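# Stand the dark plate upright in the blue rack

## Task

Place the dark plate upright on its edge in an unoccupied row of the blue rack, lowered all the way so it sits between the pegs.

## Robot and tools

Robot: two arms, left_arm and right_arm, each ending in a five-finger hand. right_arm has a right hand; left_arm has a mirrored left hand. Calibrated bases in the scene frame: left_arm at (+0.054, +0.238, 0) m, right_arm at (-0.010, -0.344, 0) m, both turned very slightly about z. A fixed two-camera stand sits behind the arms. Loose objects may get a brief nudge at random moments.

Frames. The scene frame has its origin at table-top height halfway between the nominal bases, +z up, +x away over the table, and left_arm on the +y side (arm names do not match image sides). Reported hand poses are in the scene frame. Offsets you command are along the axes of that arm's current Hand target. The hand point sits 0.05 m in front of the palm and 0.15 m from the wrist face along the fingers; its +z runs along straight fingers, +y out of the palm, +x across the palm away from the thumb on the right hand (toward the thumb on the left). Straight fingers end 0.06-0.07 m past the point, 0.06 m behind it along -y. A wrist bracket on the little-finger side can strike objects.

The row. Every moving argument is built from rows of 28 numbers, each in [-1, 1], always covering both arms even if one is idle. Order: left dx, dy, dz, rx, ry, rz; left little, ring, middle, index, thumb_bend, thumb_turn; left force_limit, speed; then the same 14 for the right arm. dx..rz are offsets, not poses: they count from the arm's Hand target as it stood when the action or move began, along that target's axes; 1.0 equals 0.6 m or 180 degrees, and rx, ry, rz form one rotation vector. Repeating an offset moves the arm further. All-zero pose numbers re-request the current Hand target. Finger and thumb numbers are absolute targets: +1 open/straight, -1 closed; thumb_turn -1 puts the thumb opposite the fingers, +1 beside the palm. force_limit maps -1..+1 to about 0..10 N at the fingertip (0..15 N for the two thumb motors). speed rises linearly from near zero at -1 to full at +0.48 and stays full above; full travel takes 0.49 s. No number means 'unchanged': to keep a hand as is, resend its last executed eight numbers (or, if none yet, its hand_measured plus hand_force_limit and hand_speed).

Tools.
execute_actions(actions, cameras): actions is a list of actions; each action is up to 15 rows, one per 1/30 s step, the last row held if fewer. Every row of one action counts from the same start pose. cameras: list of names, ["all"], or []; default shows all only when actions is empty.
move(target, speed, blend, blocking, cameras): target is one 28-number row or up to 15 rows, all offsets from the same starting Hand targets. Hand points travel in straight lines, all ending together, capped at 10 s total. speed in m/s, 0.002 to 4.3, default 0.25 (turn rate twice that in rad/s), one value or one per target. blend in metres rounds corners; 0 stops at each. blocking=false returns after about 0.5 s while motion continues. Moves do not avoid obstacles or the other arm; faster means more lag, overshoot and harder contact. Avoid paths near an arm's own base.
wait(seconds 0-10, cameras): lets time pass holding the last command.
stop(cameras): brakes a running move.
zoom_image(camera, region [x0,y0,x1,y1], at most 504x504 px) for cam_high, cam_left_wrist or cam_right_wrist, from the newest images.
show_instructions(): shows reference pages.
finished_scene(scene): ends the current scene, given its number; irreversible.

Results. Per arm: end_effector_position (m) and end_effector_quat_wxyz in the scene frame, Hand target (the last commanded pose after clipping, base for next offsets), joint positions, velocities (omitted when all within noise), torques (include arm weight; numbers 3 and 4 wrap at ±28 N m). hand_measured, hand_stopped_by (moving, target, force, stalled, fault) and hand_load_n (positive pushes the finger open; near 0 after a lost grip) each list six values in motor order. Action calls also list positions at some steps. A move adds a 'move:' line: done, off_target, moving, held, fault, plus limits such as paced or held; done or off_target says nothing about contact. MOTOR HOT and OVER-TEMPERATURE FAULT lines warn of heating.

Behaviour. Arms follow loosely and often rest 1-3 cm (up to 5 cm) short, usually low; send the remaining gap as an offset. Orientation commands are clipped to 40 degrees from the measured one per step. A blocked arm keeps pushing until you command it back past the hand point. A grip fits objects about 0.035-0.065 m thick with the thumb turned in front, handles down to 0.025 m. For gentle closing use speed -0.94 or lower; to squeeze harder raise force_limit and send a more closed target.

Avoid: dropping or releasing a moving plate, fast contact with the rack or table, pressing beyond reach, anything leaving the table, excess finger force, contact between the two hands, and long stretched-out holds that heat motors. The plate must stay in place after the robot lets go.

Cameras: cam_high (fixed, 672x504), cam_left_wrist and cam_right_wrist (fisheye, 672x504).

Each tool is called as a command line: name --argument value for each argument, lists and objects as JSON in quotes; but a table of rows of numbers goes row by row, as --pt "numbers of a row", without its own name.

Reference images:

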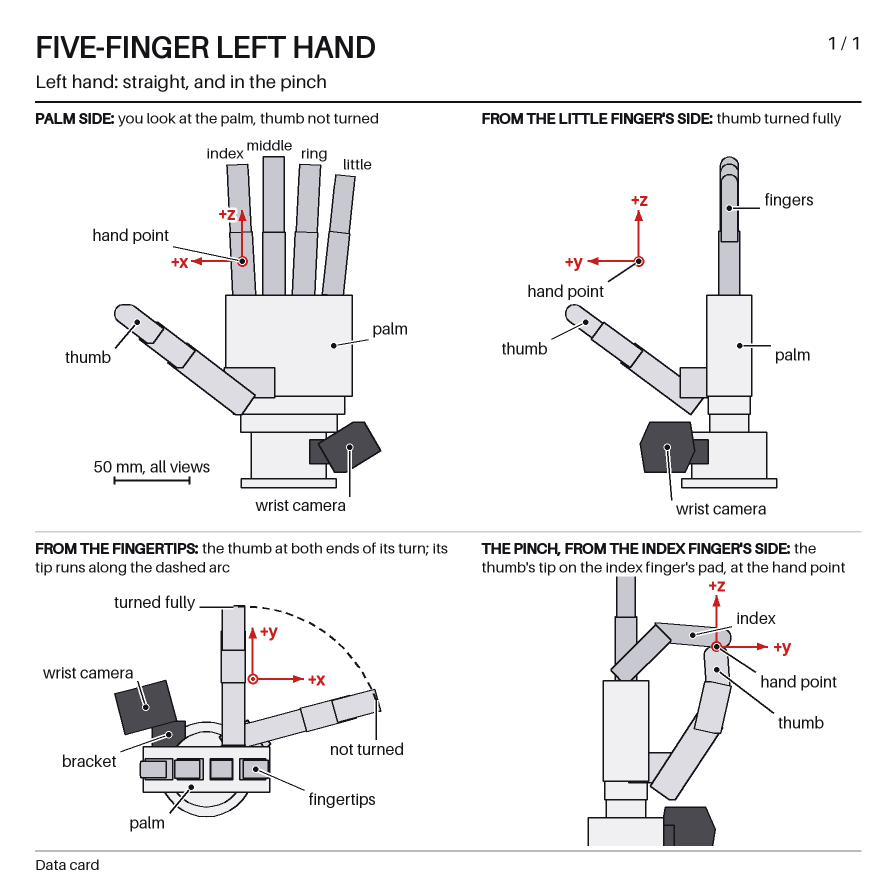

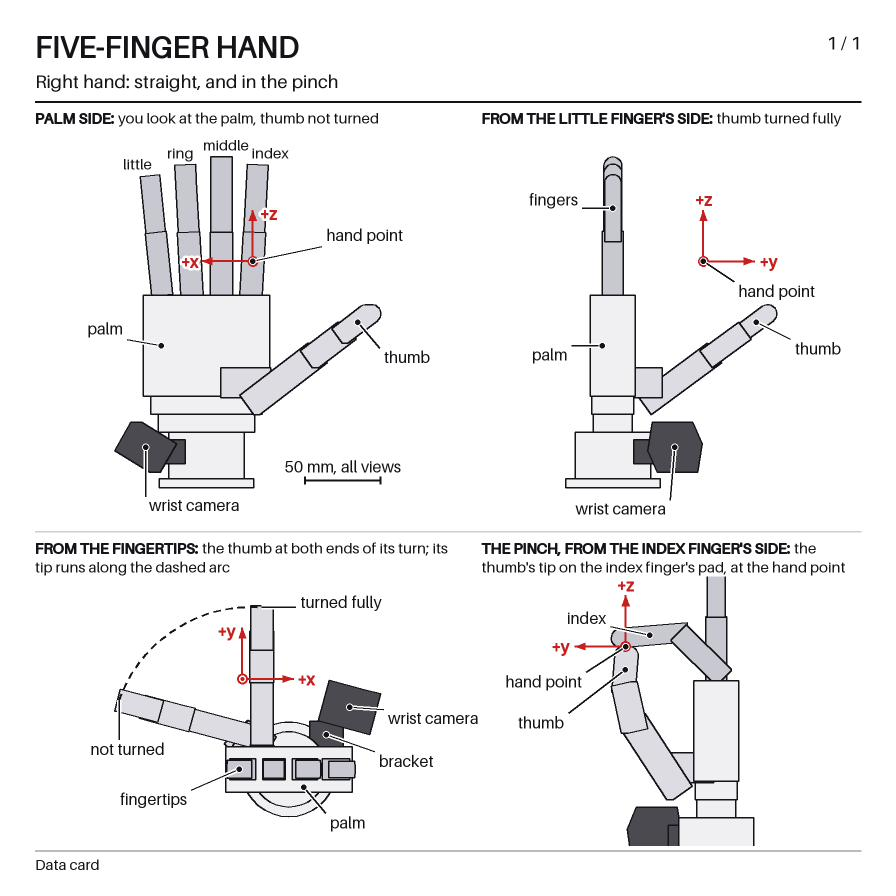

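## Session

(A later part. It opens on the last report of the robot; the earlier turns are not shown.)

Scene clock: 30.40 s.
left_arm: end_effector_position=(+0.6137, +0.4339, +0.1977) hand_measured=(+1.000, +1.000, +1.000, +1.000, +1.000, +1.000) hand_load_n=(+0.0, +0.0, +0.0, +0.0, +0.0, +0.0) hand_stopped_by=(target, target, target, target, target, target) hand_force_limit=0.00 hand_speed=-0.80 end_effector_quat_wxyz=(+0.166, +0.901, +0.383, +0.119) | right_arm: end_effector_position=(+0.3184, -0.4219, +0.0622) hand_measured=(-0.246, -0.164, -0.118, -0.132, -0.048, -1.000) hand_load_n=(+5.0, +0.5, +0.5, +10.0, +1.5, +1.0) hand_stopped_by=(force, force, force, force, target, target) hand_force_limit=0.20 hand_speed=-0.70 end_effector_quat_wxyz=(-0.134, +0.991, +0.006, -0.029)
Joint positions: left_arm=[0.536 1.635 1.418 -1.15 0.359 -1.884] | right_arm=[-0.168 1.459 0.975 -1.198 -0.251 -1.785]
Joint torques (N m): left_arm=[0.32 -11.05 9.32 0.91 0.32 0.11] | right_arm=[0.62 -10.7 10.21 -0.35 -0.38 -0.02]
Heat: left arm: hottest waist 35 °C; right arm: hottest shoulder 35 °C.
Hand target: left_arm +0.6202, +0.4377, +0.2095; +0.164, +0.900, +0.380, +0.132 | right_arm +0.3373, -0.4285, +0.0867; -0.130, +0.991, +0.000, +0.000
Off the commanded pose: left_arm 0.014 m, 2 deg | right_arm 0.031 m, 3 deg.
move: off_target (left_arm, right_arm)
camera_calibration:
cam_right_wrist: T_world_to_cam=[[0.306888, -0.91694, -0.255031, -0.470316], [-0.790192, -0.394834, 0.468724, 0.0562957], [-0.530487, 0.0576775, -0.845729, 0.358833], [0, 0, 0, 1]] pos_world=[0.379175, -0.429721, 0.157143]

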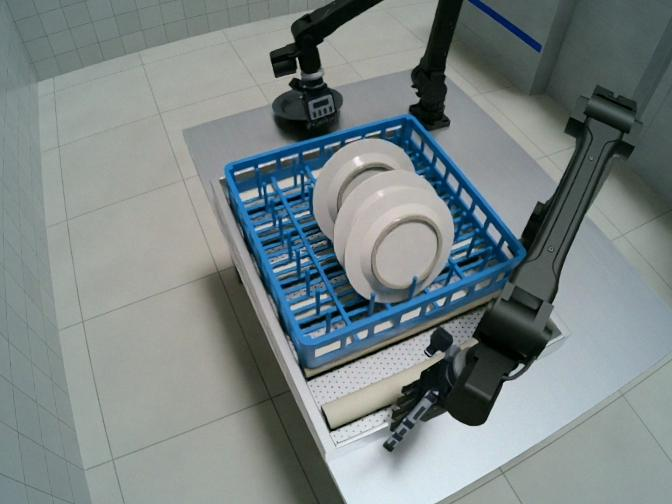

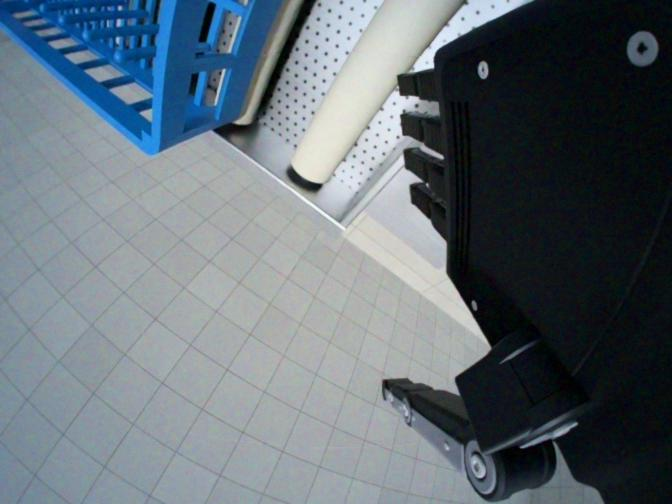

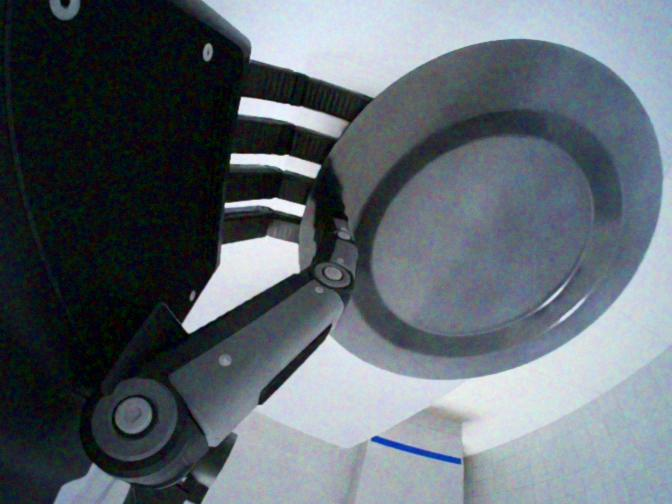

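move --target '[0,0,0,0,0,0, 1,1,1,1,1,1,0,-0.8, 0.02,0,-0.06,0,0,0, -0.5,-0.5,-0.5,-0.5,-0.05,-1,0.2,-0.7]' --cameras '["all"]' --speed 0.06

Scene clock: 31.87 s.
left_arm: end_effector_position=(+0.6137, +0.4339, +0.1977) hand_measured=(+1.000, +1.000, +1.000, +1.000, +1.000, +1.000) hand_load_n=(+0.0, +0.0, +0.0, +0.0, +0.0, +0.0) hand_stopped_by=(target, target, target, target, target, target) hand_force_limit=0.00 hand_speed=-0.80 end_effector_quat_wxyz=(+0.166, +0.901, +0.383, +0.119) | right_arm: end_effector_position=(+0.3230, -0.4267, +0.0908) hand_measured=(-0.246, -0.164, -0.116, -0.132, -0.046, -1.000) hand_load_n=(+4.5, +5.5, +16.5, +13.5, +12.0, +2.5) hand_stopped_by=(force, force, force, force, target, target) hand_force_limit=0.20 hand_speed=-0.70 end_effector_quat_wxyz=(-0.141, +0.989, -0.001, -0.040)
Joint positions: left_arm=[0.536 1.635 1.418 -1.15 0.359 -1.884] | right_arm=[-0.185 1.459 1.055 -1.306 -0.26 -1.791]
Joint torques (N m): left_arm=[0.73 -10.93 9.28 0.96 0.34 0.1] | right_arm=[0.67 -10.93 11.77 -0.18 0.06 -0.08]
Heat: left arm: hottest waist 35 °C; right arm: hottest shoulder 35 °C.
Hand target: left_arm +0.6202, +0.4377, +0.2095; +0.164, +0.900, +0.380, +0.132 | right_arm +0.3493, -0.4378, +0.1215; -0.130, +0.991, +0.000, +0.000
Off the commanded pose: left_arm 0.014 m, 2 deg | right_arm 0.042 m, 5 deg.
move: off_target (left_arm, right_arm)
camera_calibration:
cam_right_wrist: T_world_to_cam=[[0.289731, -0.916481, -0.275894, -0.461119], [-0.783262, -0.392704, 0.481959, 0.0420765], [-0.550051, 0.0764592, -0.831624, 0.398844], [0, 0, 0, 1]] pos_world=[0.385942, -0.436579, 0.184189]

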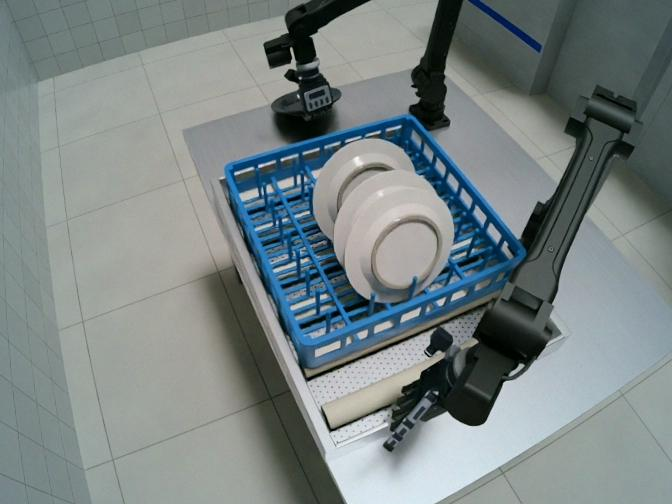

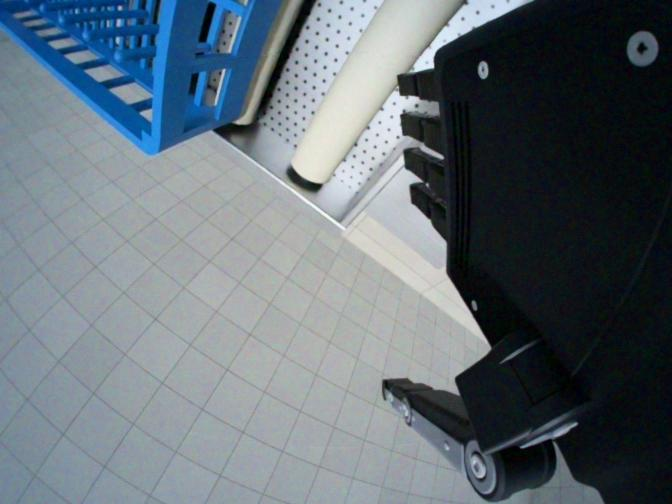

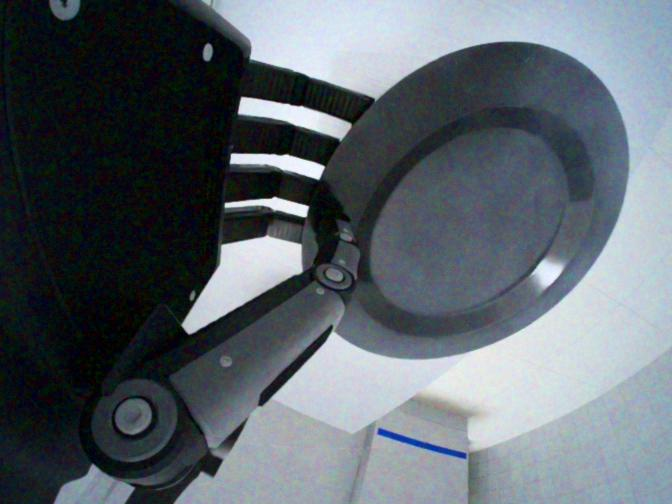

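move --target '[0,0,0,0,0,0, 1,1,1,1,1,1,0,-0.8, 0,-0.042,-0.0923,0.139,0,0, -0.5,-0.5,-0.5,-0.5,-0.05,-1,0.2,-0.7]' --cameras '["cam_high","cam_right_wrist"]' --speed 0.1

zoom_image --camera "cam_high" --region '[200, 0, 440, 180]'

Scene clock: 35.27 s.
left_arm: end_effector_position=(+0.6137, +0.4339, +0.1977) hand_measured=(+1.000, +1.000, +1.000, +1.000, +1.000, +1.000) hand_load_n=(+0.0, +0.0, +0.0, +0.0, +0.0, +0.5) hand_stopped_by=(target, target, target, target, target, target) hand_force_limit=0.00 hand_speed=-0.80 end_effector_quat_wxyz=(+0.166, +0.901, +0.383, +0.119) | right_arm: end_effector_position=(+0.3304, -0.4173, +0.1559) hand_measured=(-0.246, -0.164, -0.116, -0.132, -0.046, -1.000) hand_load_n=(+4.5, +4.0, +11.5, +12.5, +10.5, +2.0) hand_stopped_by=(force, force, force, force, target, target) hand_force_limit=0.20 hand_speed=-0.70 end_effector_quat_wxyz=(-0.350, +0.936, -0.006, -0.030)
Joint positions: left_arm=[0.536 1.635 1.418 -1.15 0.359 -1.884] | right_arm=[-0.364 1.526 1.252 -1.669 -0.628 -2.064]
Joint torques (N m): left_arm=[0.56 -11.05 9.32 0.91 0.33 0.11] | right_arm=[0.73 -11.05 11.7 -0.77 -0.73 -0.08]
Heat: left arm: hottest waist 35 °C; right arm: hottest shoulder 35 °C.
Hand target: left_arm +0.6202, +0.4377, +0.2095; +0.164, +0.900, +0.380, +0.132 | right_arm +0.3493, -0.4278, +0.1815; -0.342, +0.940, +0.000, +0.000
Off the commanded pose: left_arm 0.014 m, 2 deg | right_arm 0.033 m, 4 deg.
joint sent to its limit (right arm) — joint 4 (wrist pitch), lower limit. The joint targets still meet the commanded pose.
move: off_target (left_arm, right_arm)
camera_calibration:
cam_right_wrist: T_world_to_cam=[[0.272175, -0.72653, -0.630932, -0.296272], [-0.802369, -0.533291, 0.267964, 0.00116127], [-0.531154, 0.433307, -0.728094, 0.582922], [0, 0, 0, 1]] pos_world=[0.391191, -0.467215, 0.237183]
Images, in order (width x height): cam_high 672x504, cam_right_wrist 672x504.

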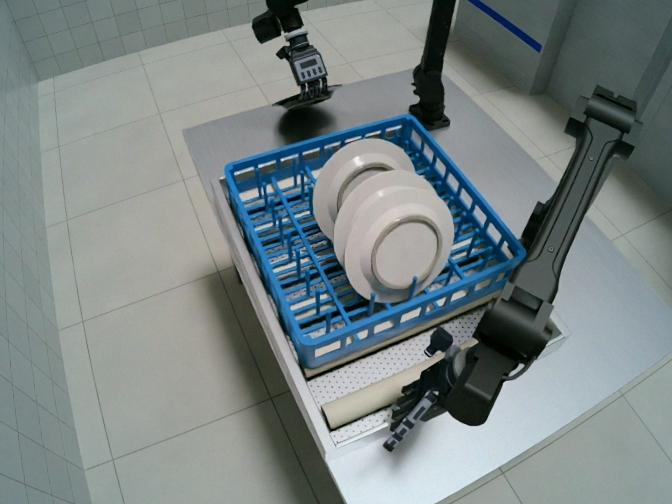

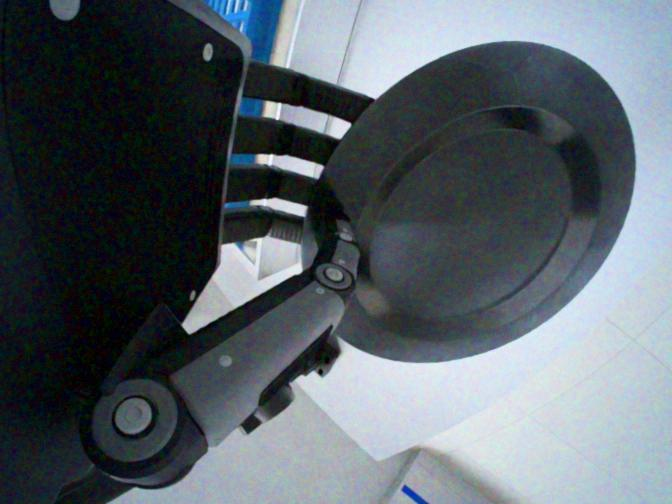

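Scaled by 2.100 from the camera's 672x504 image, which has a finer 960x720 frame.

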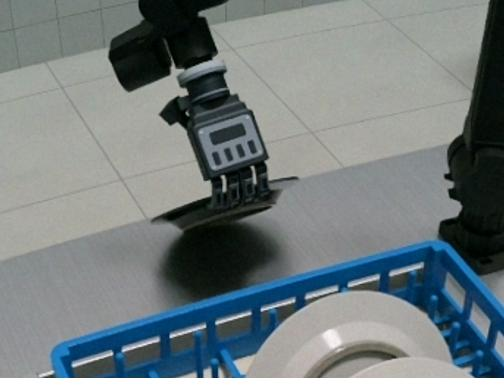

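move --pt "-0.07 0.166 -0.393 0 0 0 1 1 1 1 1 1 0 -0.8 0 0 0 0 0 0 -0.5 -0.5 -0.5 -0.5 -0.05 -1 0.2 -0.7" --pt "-0.830 0.489 -0.328 -0.017 -0.0199 0.2503 1 1 1 1 1 1 0 -0.8 0 0 0 0 0 0 -0.5 -0.5 -0.5 -0.5 -0.05 -1 0.2 -0.7" --cameras '["all"]' --speed 0.25 --blend 0.05

Scene clock: 44.13 s.
left_arm: end_effector_position=(+0.3952, -0.0713, +0.4237) hand_measured=(+1.000, +1.000, +1.000, +1.000, +1.000, +1.000) hand_load_n=(+0.0, +0.0, +0.0, +0.0, +0.0, +0.0) hand_stopped_by=(target, target, target, target, target, target) hand_force_limit=0.00 hand_speed=-0.80 end_effector_quat_wxyz=(+0.133, +0.980, -0.063, +0.133) | right_arm: end_effector_position=(+0.3305, -0.4172, +0.1559) hand_measured=(-0.246, -0.164, -0.116, -0.132, -0.046, -1.000) hand_load_n=(+4.5, +4.0, +11.0, +12.5, +10.5, +2.0) hand_stopped_by=(force, force, force, force, target, target) hand_force_limit=0.20 hand_speed=-0.70 end_effector_quat_wxyz=(-0.350, +0.936, -0.005, -0.030)
Joint positions: left_arm=[-0.61 1.219 1.596 -1.579 0.085 -2.077] | right_arm=[-0.364 1.526 1.252 -1.669 -0.629 -2.065]
Joint torques (N m): left_arm=[-0.15 -5.13 11.15 1.85 -0.05 -0.02] | right_arm=[0.73 -10.93 11.7 -0.76 -0.73 -0.1]
Heat: left arm: hottest waist 35 °C; right arm: hottest shoulder 36 °C.
Hand target: left_arm +0.4009, -0.0791, +0.4494; +0.136, +0.976, -0.002, +0.167 | right_arm +0.3493, -0.4278, +0.1815; -0.342, +0.940, +0.000, +0.000
Off the commanded pose: left_arm 0.027 m, 8 deg | right_arm 0.033 m, 4 deg.
joint sent to its limit (left arm) — joint 6 (wrist roll), lower limit. The joint targets are off in orientation, not in position.
joint sent to its limit (right arm) — joint 4 (wrist pitch), lower limit. The joint targets still meet the commanded pose.
move: off_target (left_arm, right_arm)
camera_calibration:
cam_left_wrist: T_world_to_cam=[[0.377385, 0.913389, -0.152649, -0.0210891], [0.63446, -0.134944, 0.761085, -0.580485], [0.674568, -0.384072, -0.630434, 0.0894786], [0, 0, 0, 1]] pos_world=[0.315894, -0.0247043, 0.49499]
cam_right_wrist: T_world_to_cam=[[0.272913, -0.726141, -0.631061, -0.296303], [-0.802324, -0.533748, 0.267188, 0.00124818], [-0.530843, 0.433396, -0.728267, 0.582893], [0, 0, 0, 1]] pos_world=[0.391291, -0.467116, 0.237183]

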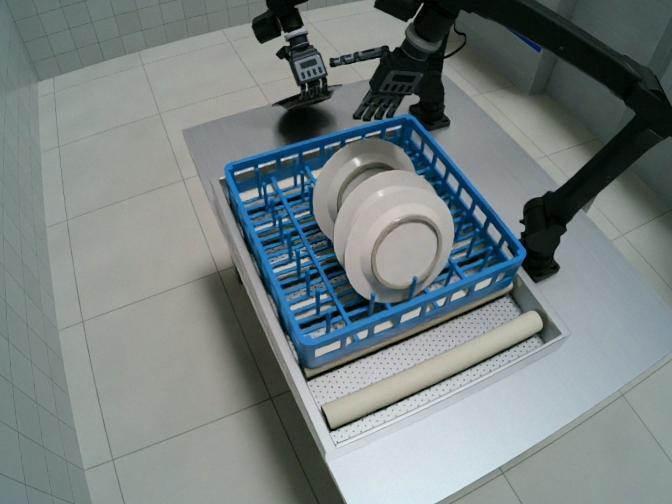

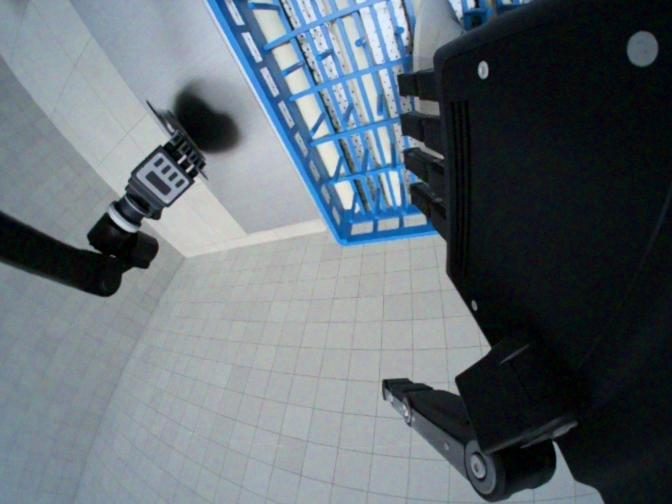

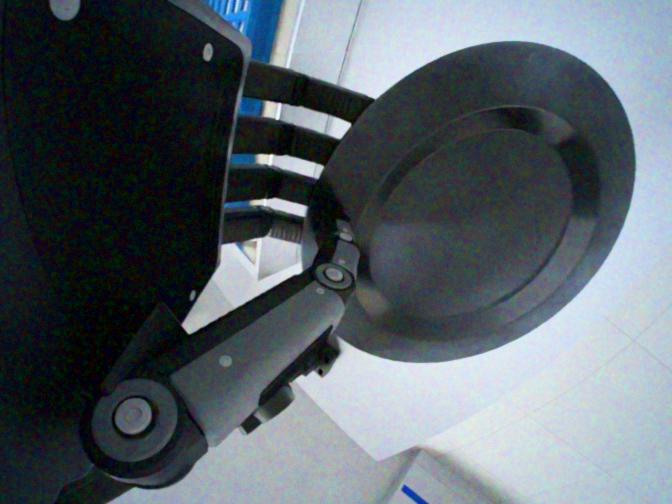

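zoom_image --camera "cam_left_wrist" --region '[200, 0, 450, 250]'

Scaled by 2.016 from the camera's 672x504 image, which has a finer 960x720 frame.

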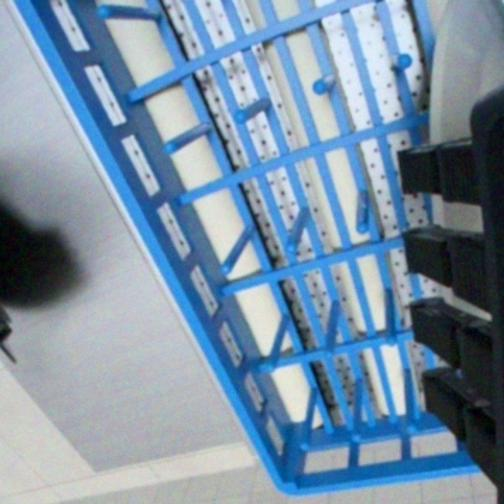

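zoom_image --camera "cam_left_wrist" --region '[330, 0, 560, 120]'

zoom_image --camera "cam_high" --region '[220, 110, 480, 320]'

Scaled by 2.191 from the camera's 672x504 image, which has a finer 960x720 frame.

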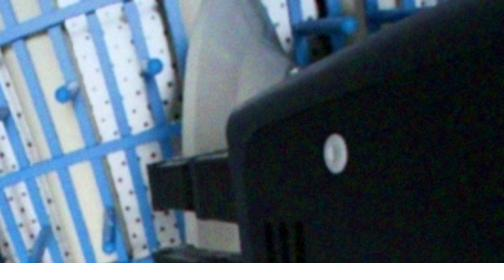

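Scaled by 1.938 from the camera's 672x504 image, which has a finer 960x720 frame.

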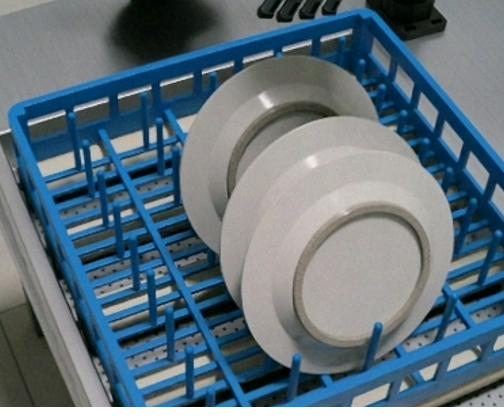

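zoom_image --camera "cam_left_wrist" --region '[90, 80, 250, 240]'

Scaled by 3.150 from the camera's 672x504 image, which has a finer 960x720 frame.

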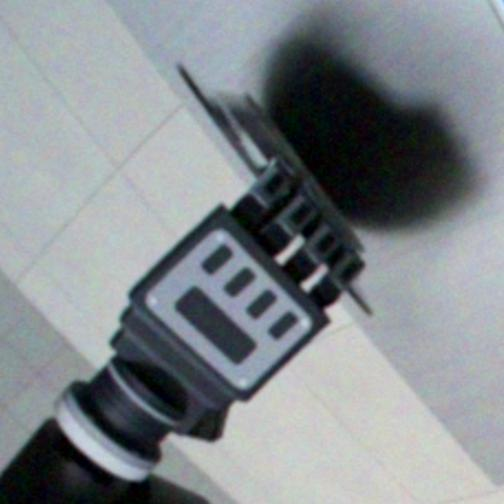

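move --pt "0.186 -0.532 -0.107 0 0 0 1 1 1 1 1 1 0 -0.8 0.0133 -0.2113 -0.0184 0.03 0 0 -0.5 -0.5 -0.5 -0.5 -0.05 -1 0.2 -0.7" --pt "0.2405 -0.9057 0.1885 0.017 0.0199 -0.2503 1 1 1 1 1 1 0 -0.8 0.0267 -0.4428 0.0377 0.111 0 0 -0.5 -0.5 -0.5 -0.5 -0.05 -1 0.2 -0.7" --cameras '["all"]' --speed 0.2 --blend 0.05

Scene clock: 57.13 s.
left_arm: end_effector_position=(+0.5979, +0.4101, +0.2512) hand_measured=(+1.000, +1.000, +1.000, +1.000, +1.000, +1.000) hand_load_n=(+0.0, +0.0, +0.0, +0.0, +0.0, +0.0) hand_stopped_by=(target, target, target, target, target, target) hand_force_limit=0.00 hand_speed=-0.80 end_effector_quat_wxyz=(+0.167, +0.905, +0.371, +0.127) | right_arm: end_effector_position=(+0.3547, -0.2160, +0.2997) hand_measured=(-0.246, -0.164, -0.118, -0.132, -0.046, -1.000) hand_load_n=(+5.0, +2.5, +6.0, +11.5, +8.5, +2.0) hand_stopped_by=(force, force, force, force, target, target) hand_force_limit=0.20 hand_speed=-0.70 end_effector_quat_wxyz=(-0.493, +0.869, -0.016, -0.024)
Joint positions: left_arm=[0.514 1.544 1.445 -1.248 0.361 -1.883] | right_arm=[0 1.41 1.429 -1.675 -1.031 -1.603]
Joint torques (N m): left_arm=[1.38 -9.41 8.12 1.54 0.18 -0.01] | right_arm=[2.49 -10.46 13.12 -0.08 -1.45 0.14]
Heat: left arm: hottest waist 35 °C; right arm: hottest elbow 37 °C.
Hand target: left_arm +0.6009, +0.4199, +0.2498; +0.164, +0.900, +0.381, +0.132 | right_arm +0.3653, -0.2097, +0.3349; -0.500, +0.866, +0.000, +0.000
Off the commanded pose: left_arm 0.010 m, 1 deg | right_arm 0.037 m, 3 deg.
joint sent to its limit (right arm) — joint 4 (wrist pitch), lower limit. The joint targets still meet the commanded pose.
move: off_target (right_arm)
camera_calibration:
cam_left_wrist: T_world_to_cam=[[-0.451434, 0.82456, -0.341038, 0.0158057], [0.527921, 0.554939, 0.642917, -0.702451], [0.719379, 0.110194, -0.685821, -0.186662], [0, 0, 0, 1]] pos_world=[0.512254, 0.397354, 0.328991]
cam_right_wrist: T_world_to_cam=[[0.253195, -0.502067, -0.826934, 0.0480316], [-0.820519, -0.56427, 0.0913615, 0.142217], [-0.512484, 0.655383, -0.554827, 0.602574], [0, 0, 0, 1]] pos_world=[0.41334, -0.290553, 0.36105]

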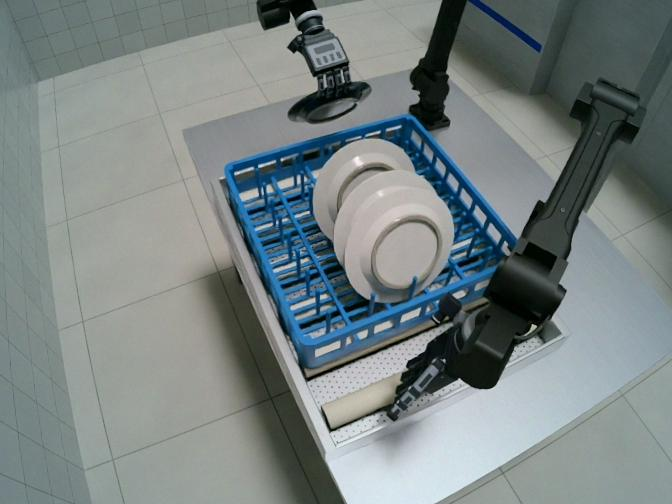

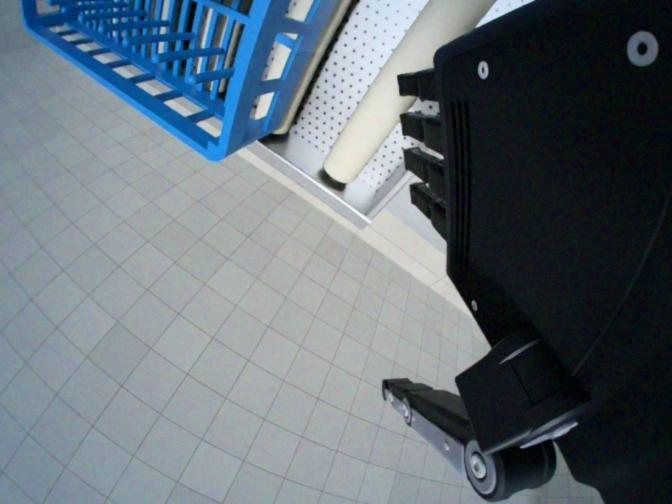

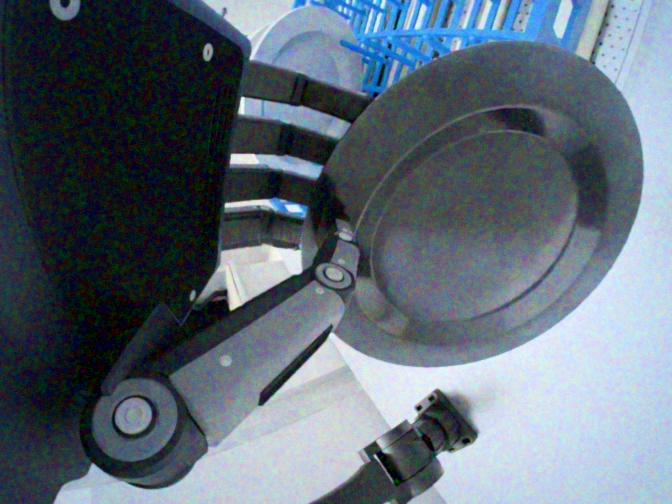

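zoom_image --camera "cam_high" --region '[200, 0, 460, 260]'

zoom_image --camera "cam_right_wrist" --region '[240, 0, 640, 200]'

Scaled by 1.938 from the camera's 672x504 image, which has a finer 960x720 frame.

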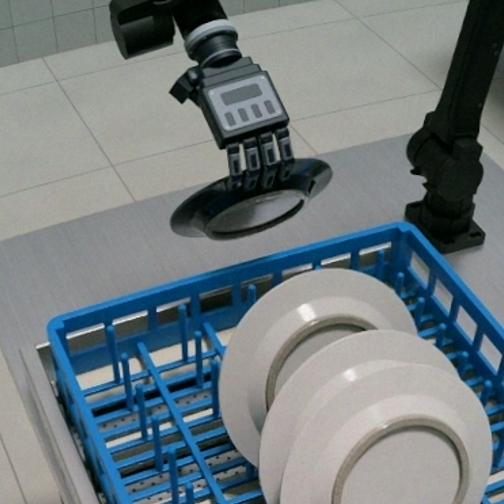

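Scaled by 1.260 from the camera's 672x504 image, which has a finer 960x720 frame.

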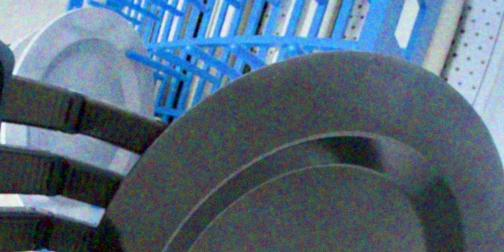

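move --target '[0,0,0,0,0,0, 1,1,1,1,1,1,0,-0.8, 0,-0.185,0.0375,0.0667,0,0, -0.5,-0.5,-0.5,-0.5,-0.05,-1,0.2,-0.7]' --cameras '["all"]' --speed 0.15

zoom_image --camera "cam_high" --region '[200, 0, 460, 260]'

Scene clock: 59.87 s.
left_arm: end_effector_position=(+0.5979, +0.4101, +0.2512) hand_measured=(+1.000, +1.000, +1.000, +1.000, +1.000, +1.000) hand_load_n=(+0.0, +0.0, +0.0, +0.0, +0.0, +0.0) hand_stopped_by=(target, target, target, target, target, target) hand_force_limit=0.00 hand_speed=-0.80 end_effector_quat_wxyz=(+0.167, +0.905, +0.371, +0.127) | right_arm: end_effector_position=(+0.3674, -0.1414, +0.3762) hand_measured=(-0.246, -0.164, -0.118, -0.132, -0.046, -1.000) hand_load_n=(+5.0, +2.0, +2.5, +10.0, +7.5, +1.5) hand_stopped_by=(force, force, force, force, target, target) hand_force_limit=0.20 hand_speed=-0.70 end_effector_quat_wxyz=(-0.578, +0.815, -0.028, -0.035)
Joint positions: left_arm=[0.514 1.544 1.445 -1.248 0.361 -1.884] | right_arm=[0.113 1.408 1.543 -1.516 -1.228 -1.274]
Joint torques (N m): left_arm=[1.44 -9.35 8.09 1.54 0.2 -0.02] | right_arm=[2.73 -12.69 12.52 1.18 -1.47 0.19]
Heat: left arm: hottest elbow 36 °C; right arm: hottest elbow 37 °C.
Hand target: left_arm +0.6009, +0.4199, +0.2498; +0.164, +0.900, +0.381, +0.132 | right_arm +0.3653, -0.1346, +0.4196; -0.587, +0.809, +0.000, +0.000
Off the commanded pose: left_arm 0.010 m, 1 deg | right_arm 0.044 m, 5 deg.
move: off_target (right_arm)
camera_calibration:
cam_left_wrist: T_world_to_cam=[[-0.45207, 0.824152, -0.341184, 0.0163876], [0.527674, 0.555487, 0.642646, -0.702505], [0.719161, 0.110487, -0.686003, -0.186678], [0, 0, 0, 1]] pos_world=[0.512354, 0.397352, 0.328992]
cam_right_wrist: T_world_to_cam=[[0.218769, -0.3309, -0.917957, 0.21662], [-0.828721, -0.559645, 0.0042355, 0.224166], [-0.515132, 0.759804, -0.396657, 0.559025], [0, 0, 0, 1]] pos_world=[0.426352, -0.227616, 0.41964]

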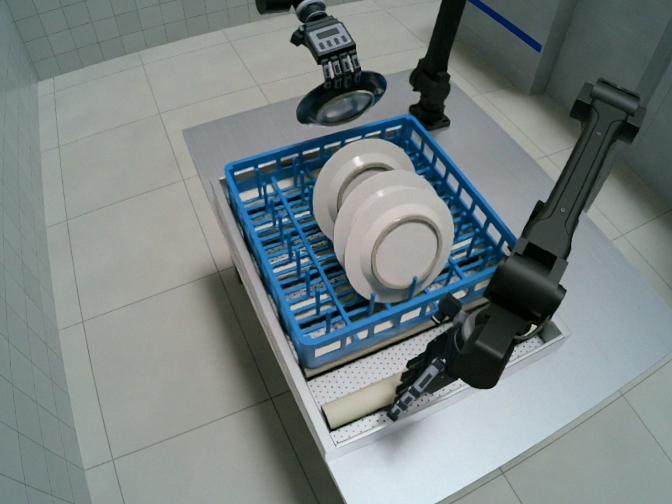

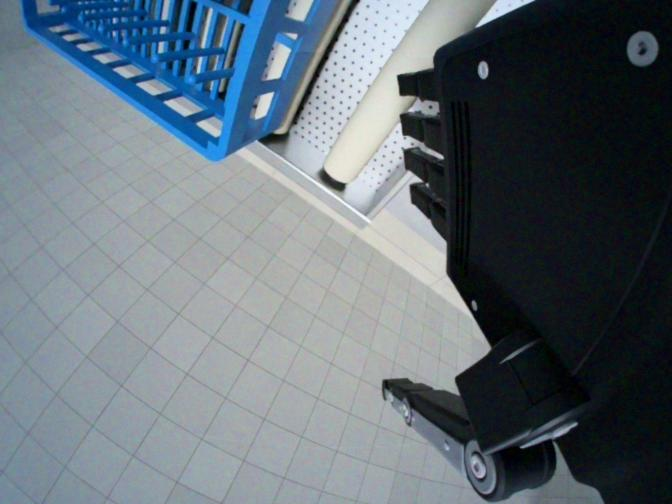

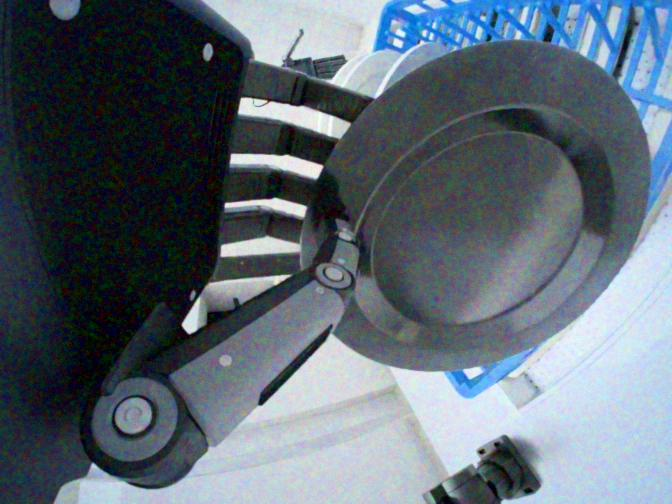

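Scaled by 1.938 from the camera's 672x504 image, which has a finer 960x720 frame.

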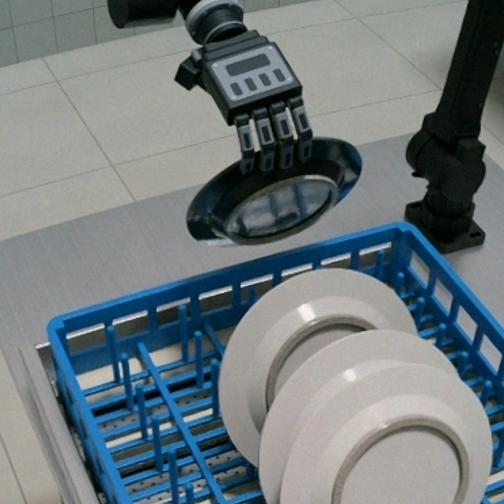

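move --target '[0,0,0,0,0,0, 1,1,1,1,1,1,0,-0.8, -0.008,-0.0206,0.0634,0.0667,0,0, -0.5,-0.5,-0.5,-0.5,-0.05,-1,0.2,-0.7]' --cameras '["all"]' --speed 0.15

zoom_image --camera "cam_high" --region '[200, 0, 460, 260]'

zoom_image --camera "cam_right_wrist" --region '[300, 0, 672, 400]'

Scene clock: 63.03 s.
left_arm: end_effector_position=(+0.5979, +0.4101, +0.2512) hand_measured=(+1.000, +1.000, +1.000, +1.000, +1.000, +1.000) hand_load_n=(+0.0, +0.0, +0.0, +0.0, +0.0, +0.0) hand_stopped_by=(target, target, target, target, target, target) hand_force_limit=0.00 hand_speed=-0.80 end_effector_quat_wxyz=(+0.167, +0.905, +0.371, +0.127) | right_arm: end_effector_position=(+0.3699, -0.0972, +0.3908) hand_measured=(-0.246, -0.164, -0.118, -0.132, -0.046, -1.000) hand_load_n=(+5.0, +0.5, +0.0, +8.5, +5.5, +1.0) hand_stopped_by=(force, force, force, force, target, target) hand_force_limit=0.20 hand_speed=-0.70 end_effector_quat_wxyz=(-0.660, +0.751, -0.023, -0.019)
Joint positions: left_arm=[0.514 1.544 1.445 -1.248 0.361 -1.884] | right_arm=[0.168 1.285 1.308 -0.735 -1.374 -0.644]
Joint torques (N m): left_arm=[1.38 -9.47 8.06 1.58 0.19 -0.02] | right_arm=[2.32 -11.63 10 2.15 -1.13 0.19]
Heat: left arm: hottest elbow 36 °C; right arm: hottest elbow 37 °C.
Hand target: left_arm +0.6009, +0.4199, +0.2498; +0.164, +0.900, +0.381, +0.132 | right_arm +0.3605, -0.0945, +0.4196; -0.669, +0.743, +0.000, +0.000
Off the commanded pose: left_arm 0.010 m, 1 deg | right_arm 0.030 m, 4 deg.
move: off_target (right_arm)
camera_calibration:
cam_left_wrist: T_world_to_cam=[[-0.45207, 0.824152, -0.341184, 0.0163876], [0.527674, 0.555487, 0.642646, -0.702505], [0.719161, 0.110487, -0.686003, -0.186678], [0, 0, 0, 1]] pos_world=[0.512354, 0.397352, 0.328992]
cam_right_wrist: T_world_to_cam=[[0.245888, -0.138634, -0.959333, 0.268903], [-0.836948, -0.529602, -0.137986, 0.312465], [-0.488935, 0.83684, -0.246253, 0.471427], [0, 0, 0, 1]] pos_world=[0.425894, -0.191748, 0.417173]

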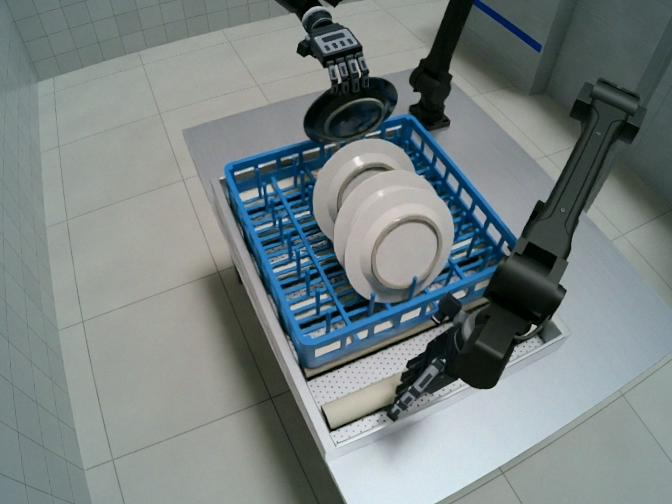

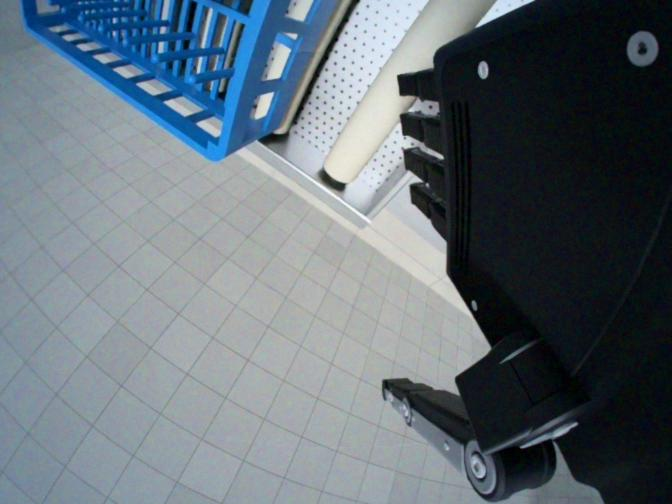

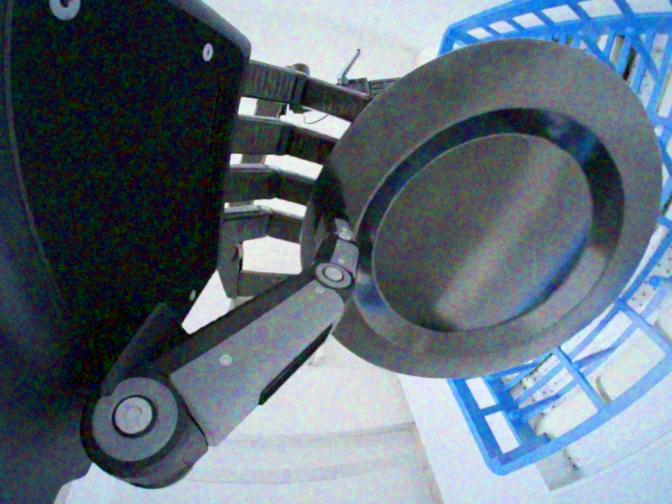

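Scaled by 1.938 from the camera's 672x504 image, which has a finer 960x720 frame.

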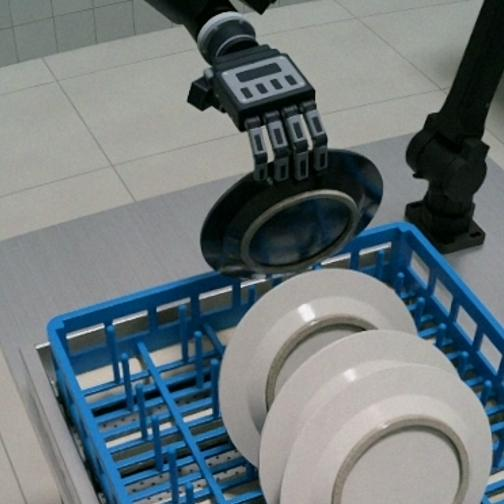

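Scaled by 1.260 from the camera's 672x504 image, which has a finer 960x720 frame.

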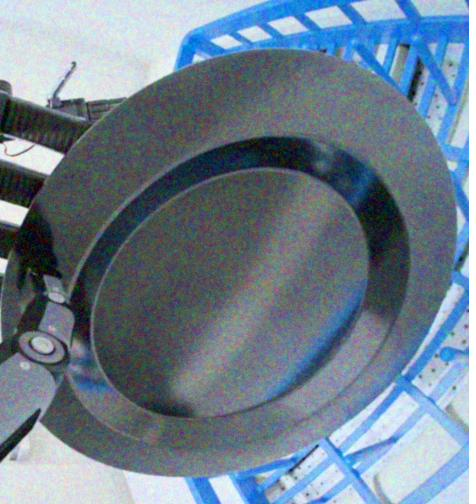

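move --target '[0,0,0,0,0,0, 1,1,1,1,1,1,0,-0.8, 0,0.008,0.02,0.0389,0,0, -0.5,-0.5,-0.5,-0.5,-0.05,-1,0.2,-0.7]' --cameras '["all"]' --speed 0.1

zoom_image --camera "cam_high" --region '[220, 40, 440, 260]'

Scene clock: 66.73 s.
left_arm: end_effector_position=(+0.5979, +0.4101, +0.2512) hand_measured=(+1.000, +1.000, +1.000, +1.000, +1.000, +1.000) hand_load_n=(+0.0, +0.0, +0.0, +0.0, -0.5, +0.5) hand_stopped_by=(target, target, target, target, target, target) hand_force_limit=0.00 hand_speed=-0.80 end_effector_quat_wxyz=(+0.167, +0.905, +0.371, +0.127) | right_arm: end_effector_position=(+0.3684, -0.0846, +0.3847) hand_measured=(-0.246, -0.164, -0.118, -0.132, -0.046, -1.000) hand_load_n=(+4.5, +0.0, +0.0, +7.0, +5.0, +1.0) hand_stopped_by=(force, force, force, force, target, target) hand_force_limit=0.20 hand_speed=-0.70 end_effector_quat_wxyz=(+0.703, -0.711, +0.023, +0.021)
Joint positions: left_arm=[0.514 1.544 1.445 -1.248 0.361 -1.884] | right_arm=[0.178 1.249 1.088 0.093 -1.41 -0.005]
Joint torques (N m): left_arm=[1.14 -9.23 8.09 1.55 0.19 -0.02] | right_arm=[2.14 -11.11 9.99 2.47 -0.07 0.18]
Heat: left arm: hottest elbow 36 °C; right arm: hottest elbow 37 °C.
Hand target: left_arm +0.6009, +0.4199, +0.2498; +0.164, +0.900, +0.381, +0.132 | right_arm +0.3604, -0.0831, +0.4137; +0.713, -0.701, +0.000, +0.000
Off the commanded pose: left_arm 0.010 m, 1 deg | right_arm 0.030 m, 4 deg.
move: off_target (right_arm)
camera_calibration:
cam_left_wrist: T_world_to_cam=[[-0.45207, 0.824152, -0.341184, 0.0163876], [0.527674, 0.555487, 0.642646, -0.702505], [0.719161, 0.110487, -0.686003, -0.186678], [0, 0, 0, 1]] pos_world=[0.512354, 0.397352, 0.328992]
cam_right_wrist: T_world_to_cam=[[0.242784, -0.0257272, -0.969739, 0.279889], [-0.8378, -0.509493, -0.196235, 0.341439], [-0.489027, 0.86009, -0.145251, 0.421838], [0, 0, 0, 1]] pos_world=[0.424395, -0.181657, 0.399694]

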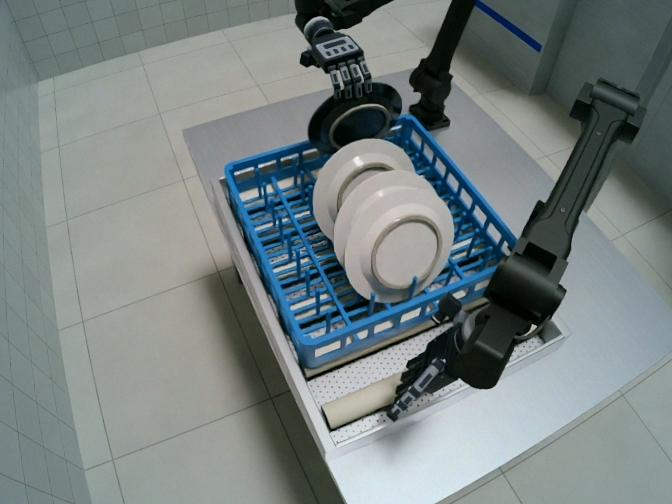

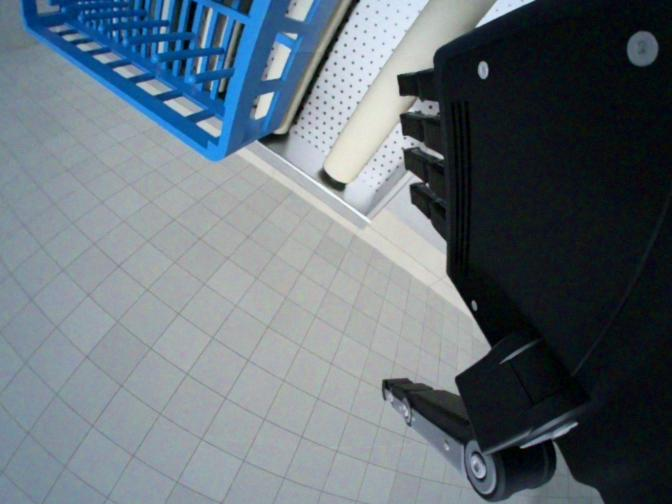

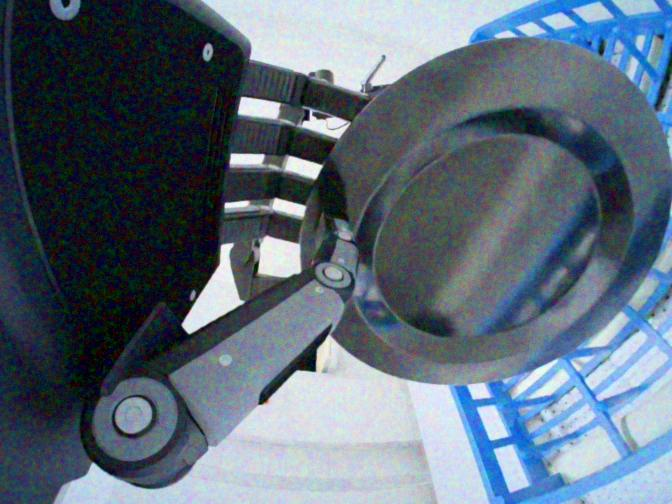

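Scaled by 2.291 from the camera's 672x504 image, which has a finer 960x720 frame.

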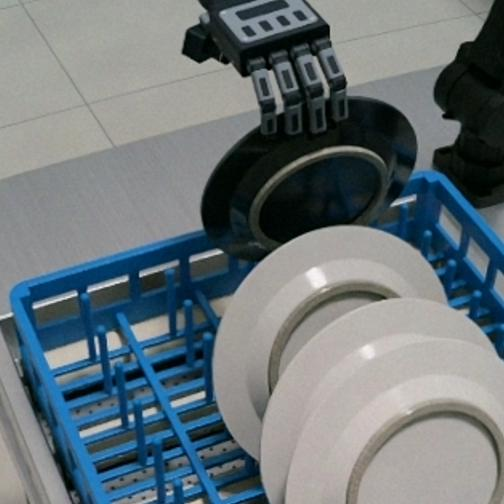

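zoom_image --camera "cam_right_wrist" --region '[440, 0, 672, 260]'

zoom_image --camera "cam_right_wrist" --region '[420, 200, 672, 504]'

Scaled by 1.938 from the camera's 672x504 image, which has a finer 960x720 frame.

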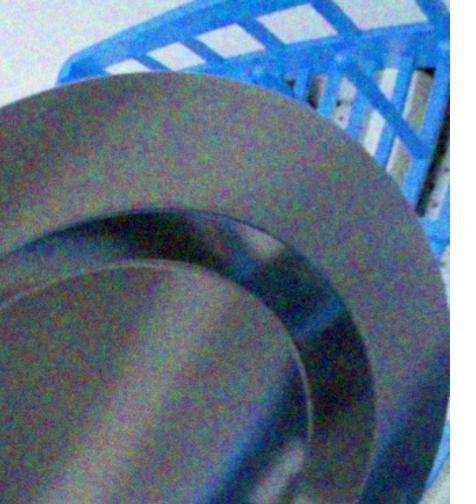

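Scaled by 1.658 from the camera's 672x504 image, which has a finer 960x720 frame.

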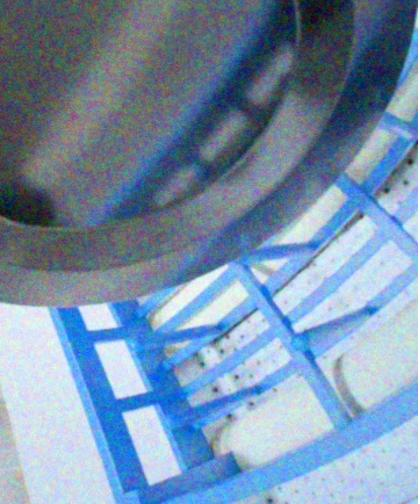

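zoom_image --camera "cam_right_wrist" --region '[490, 310, 672, 504]'

Scaled by 2.598 from the camera's 672x504 image, which has a finer 960x720 frame.

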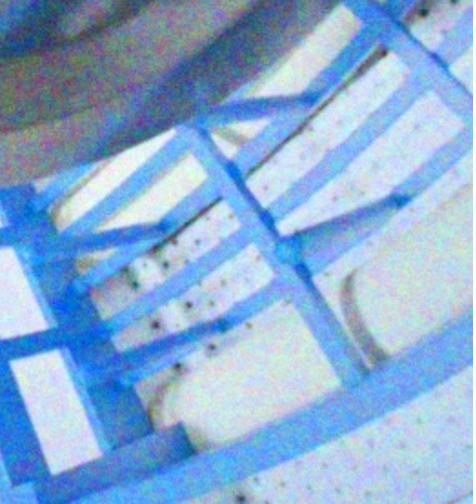

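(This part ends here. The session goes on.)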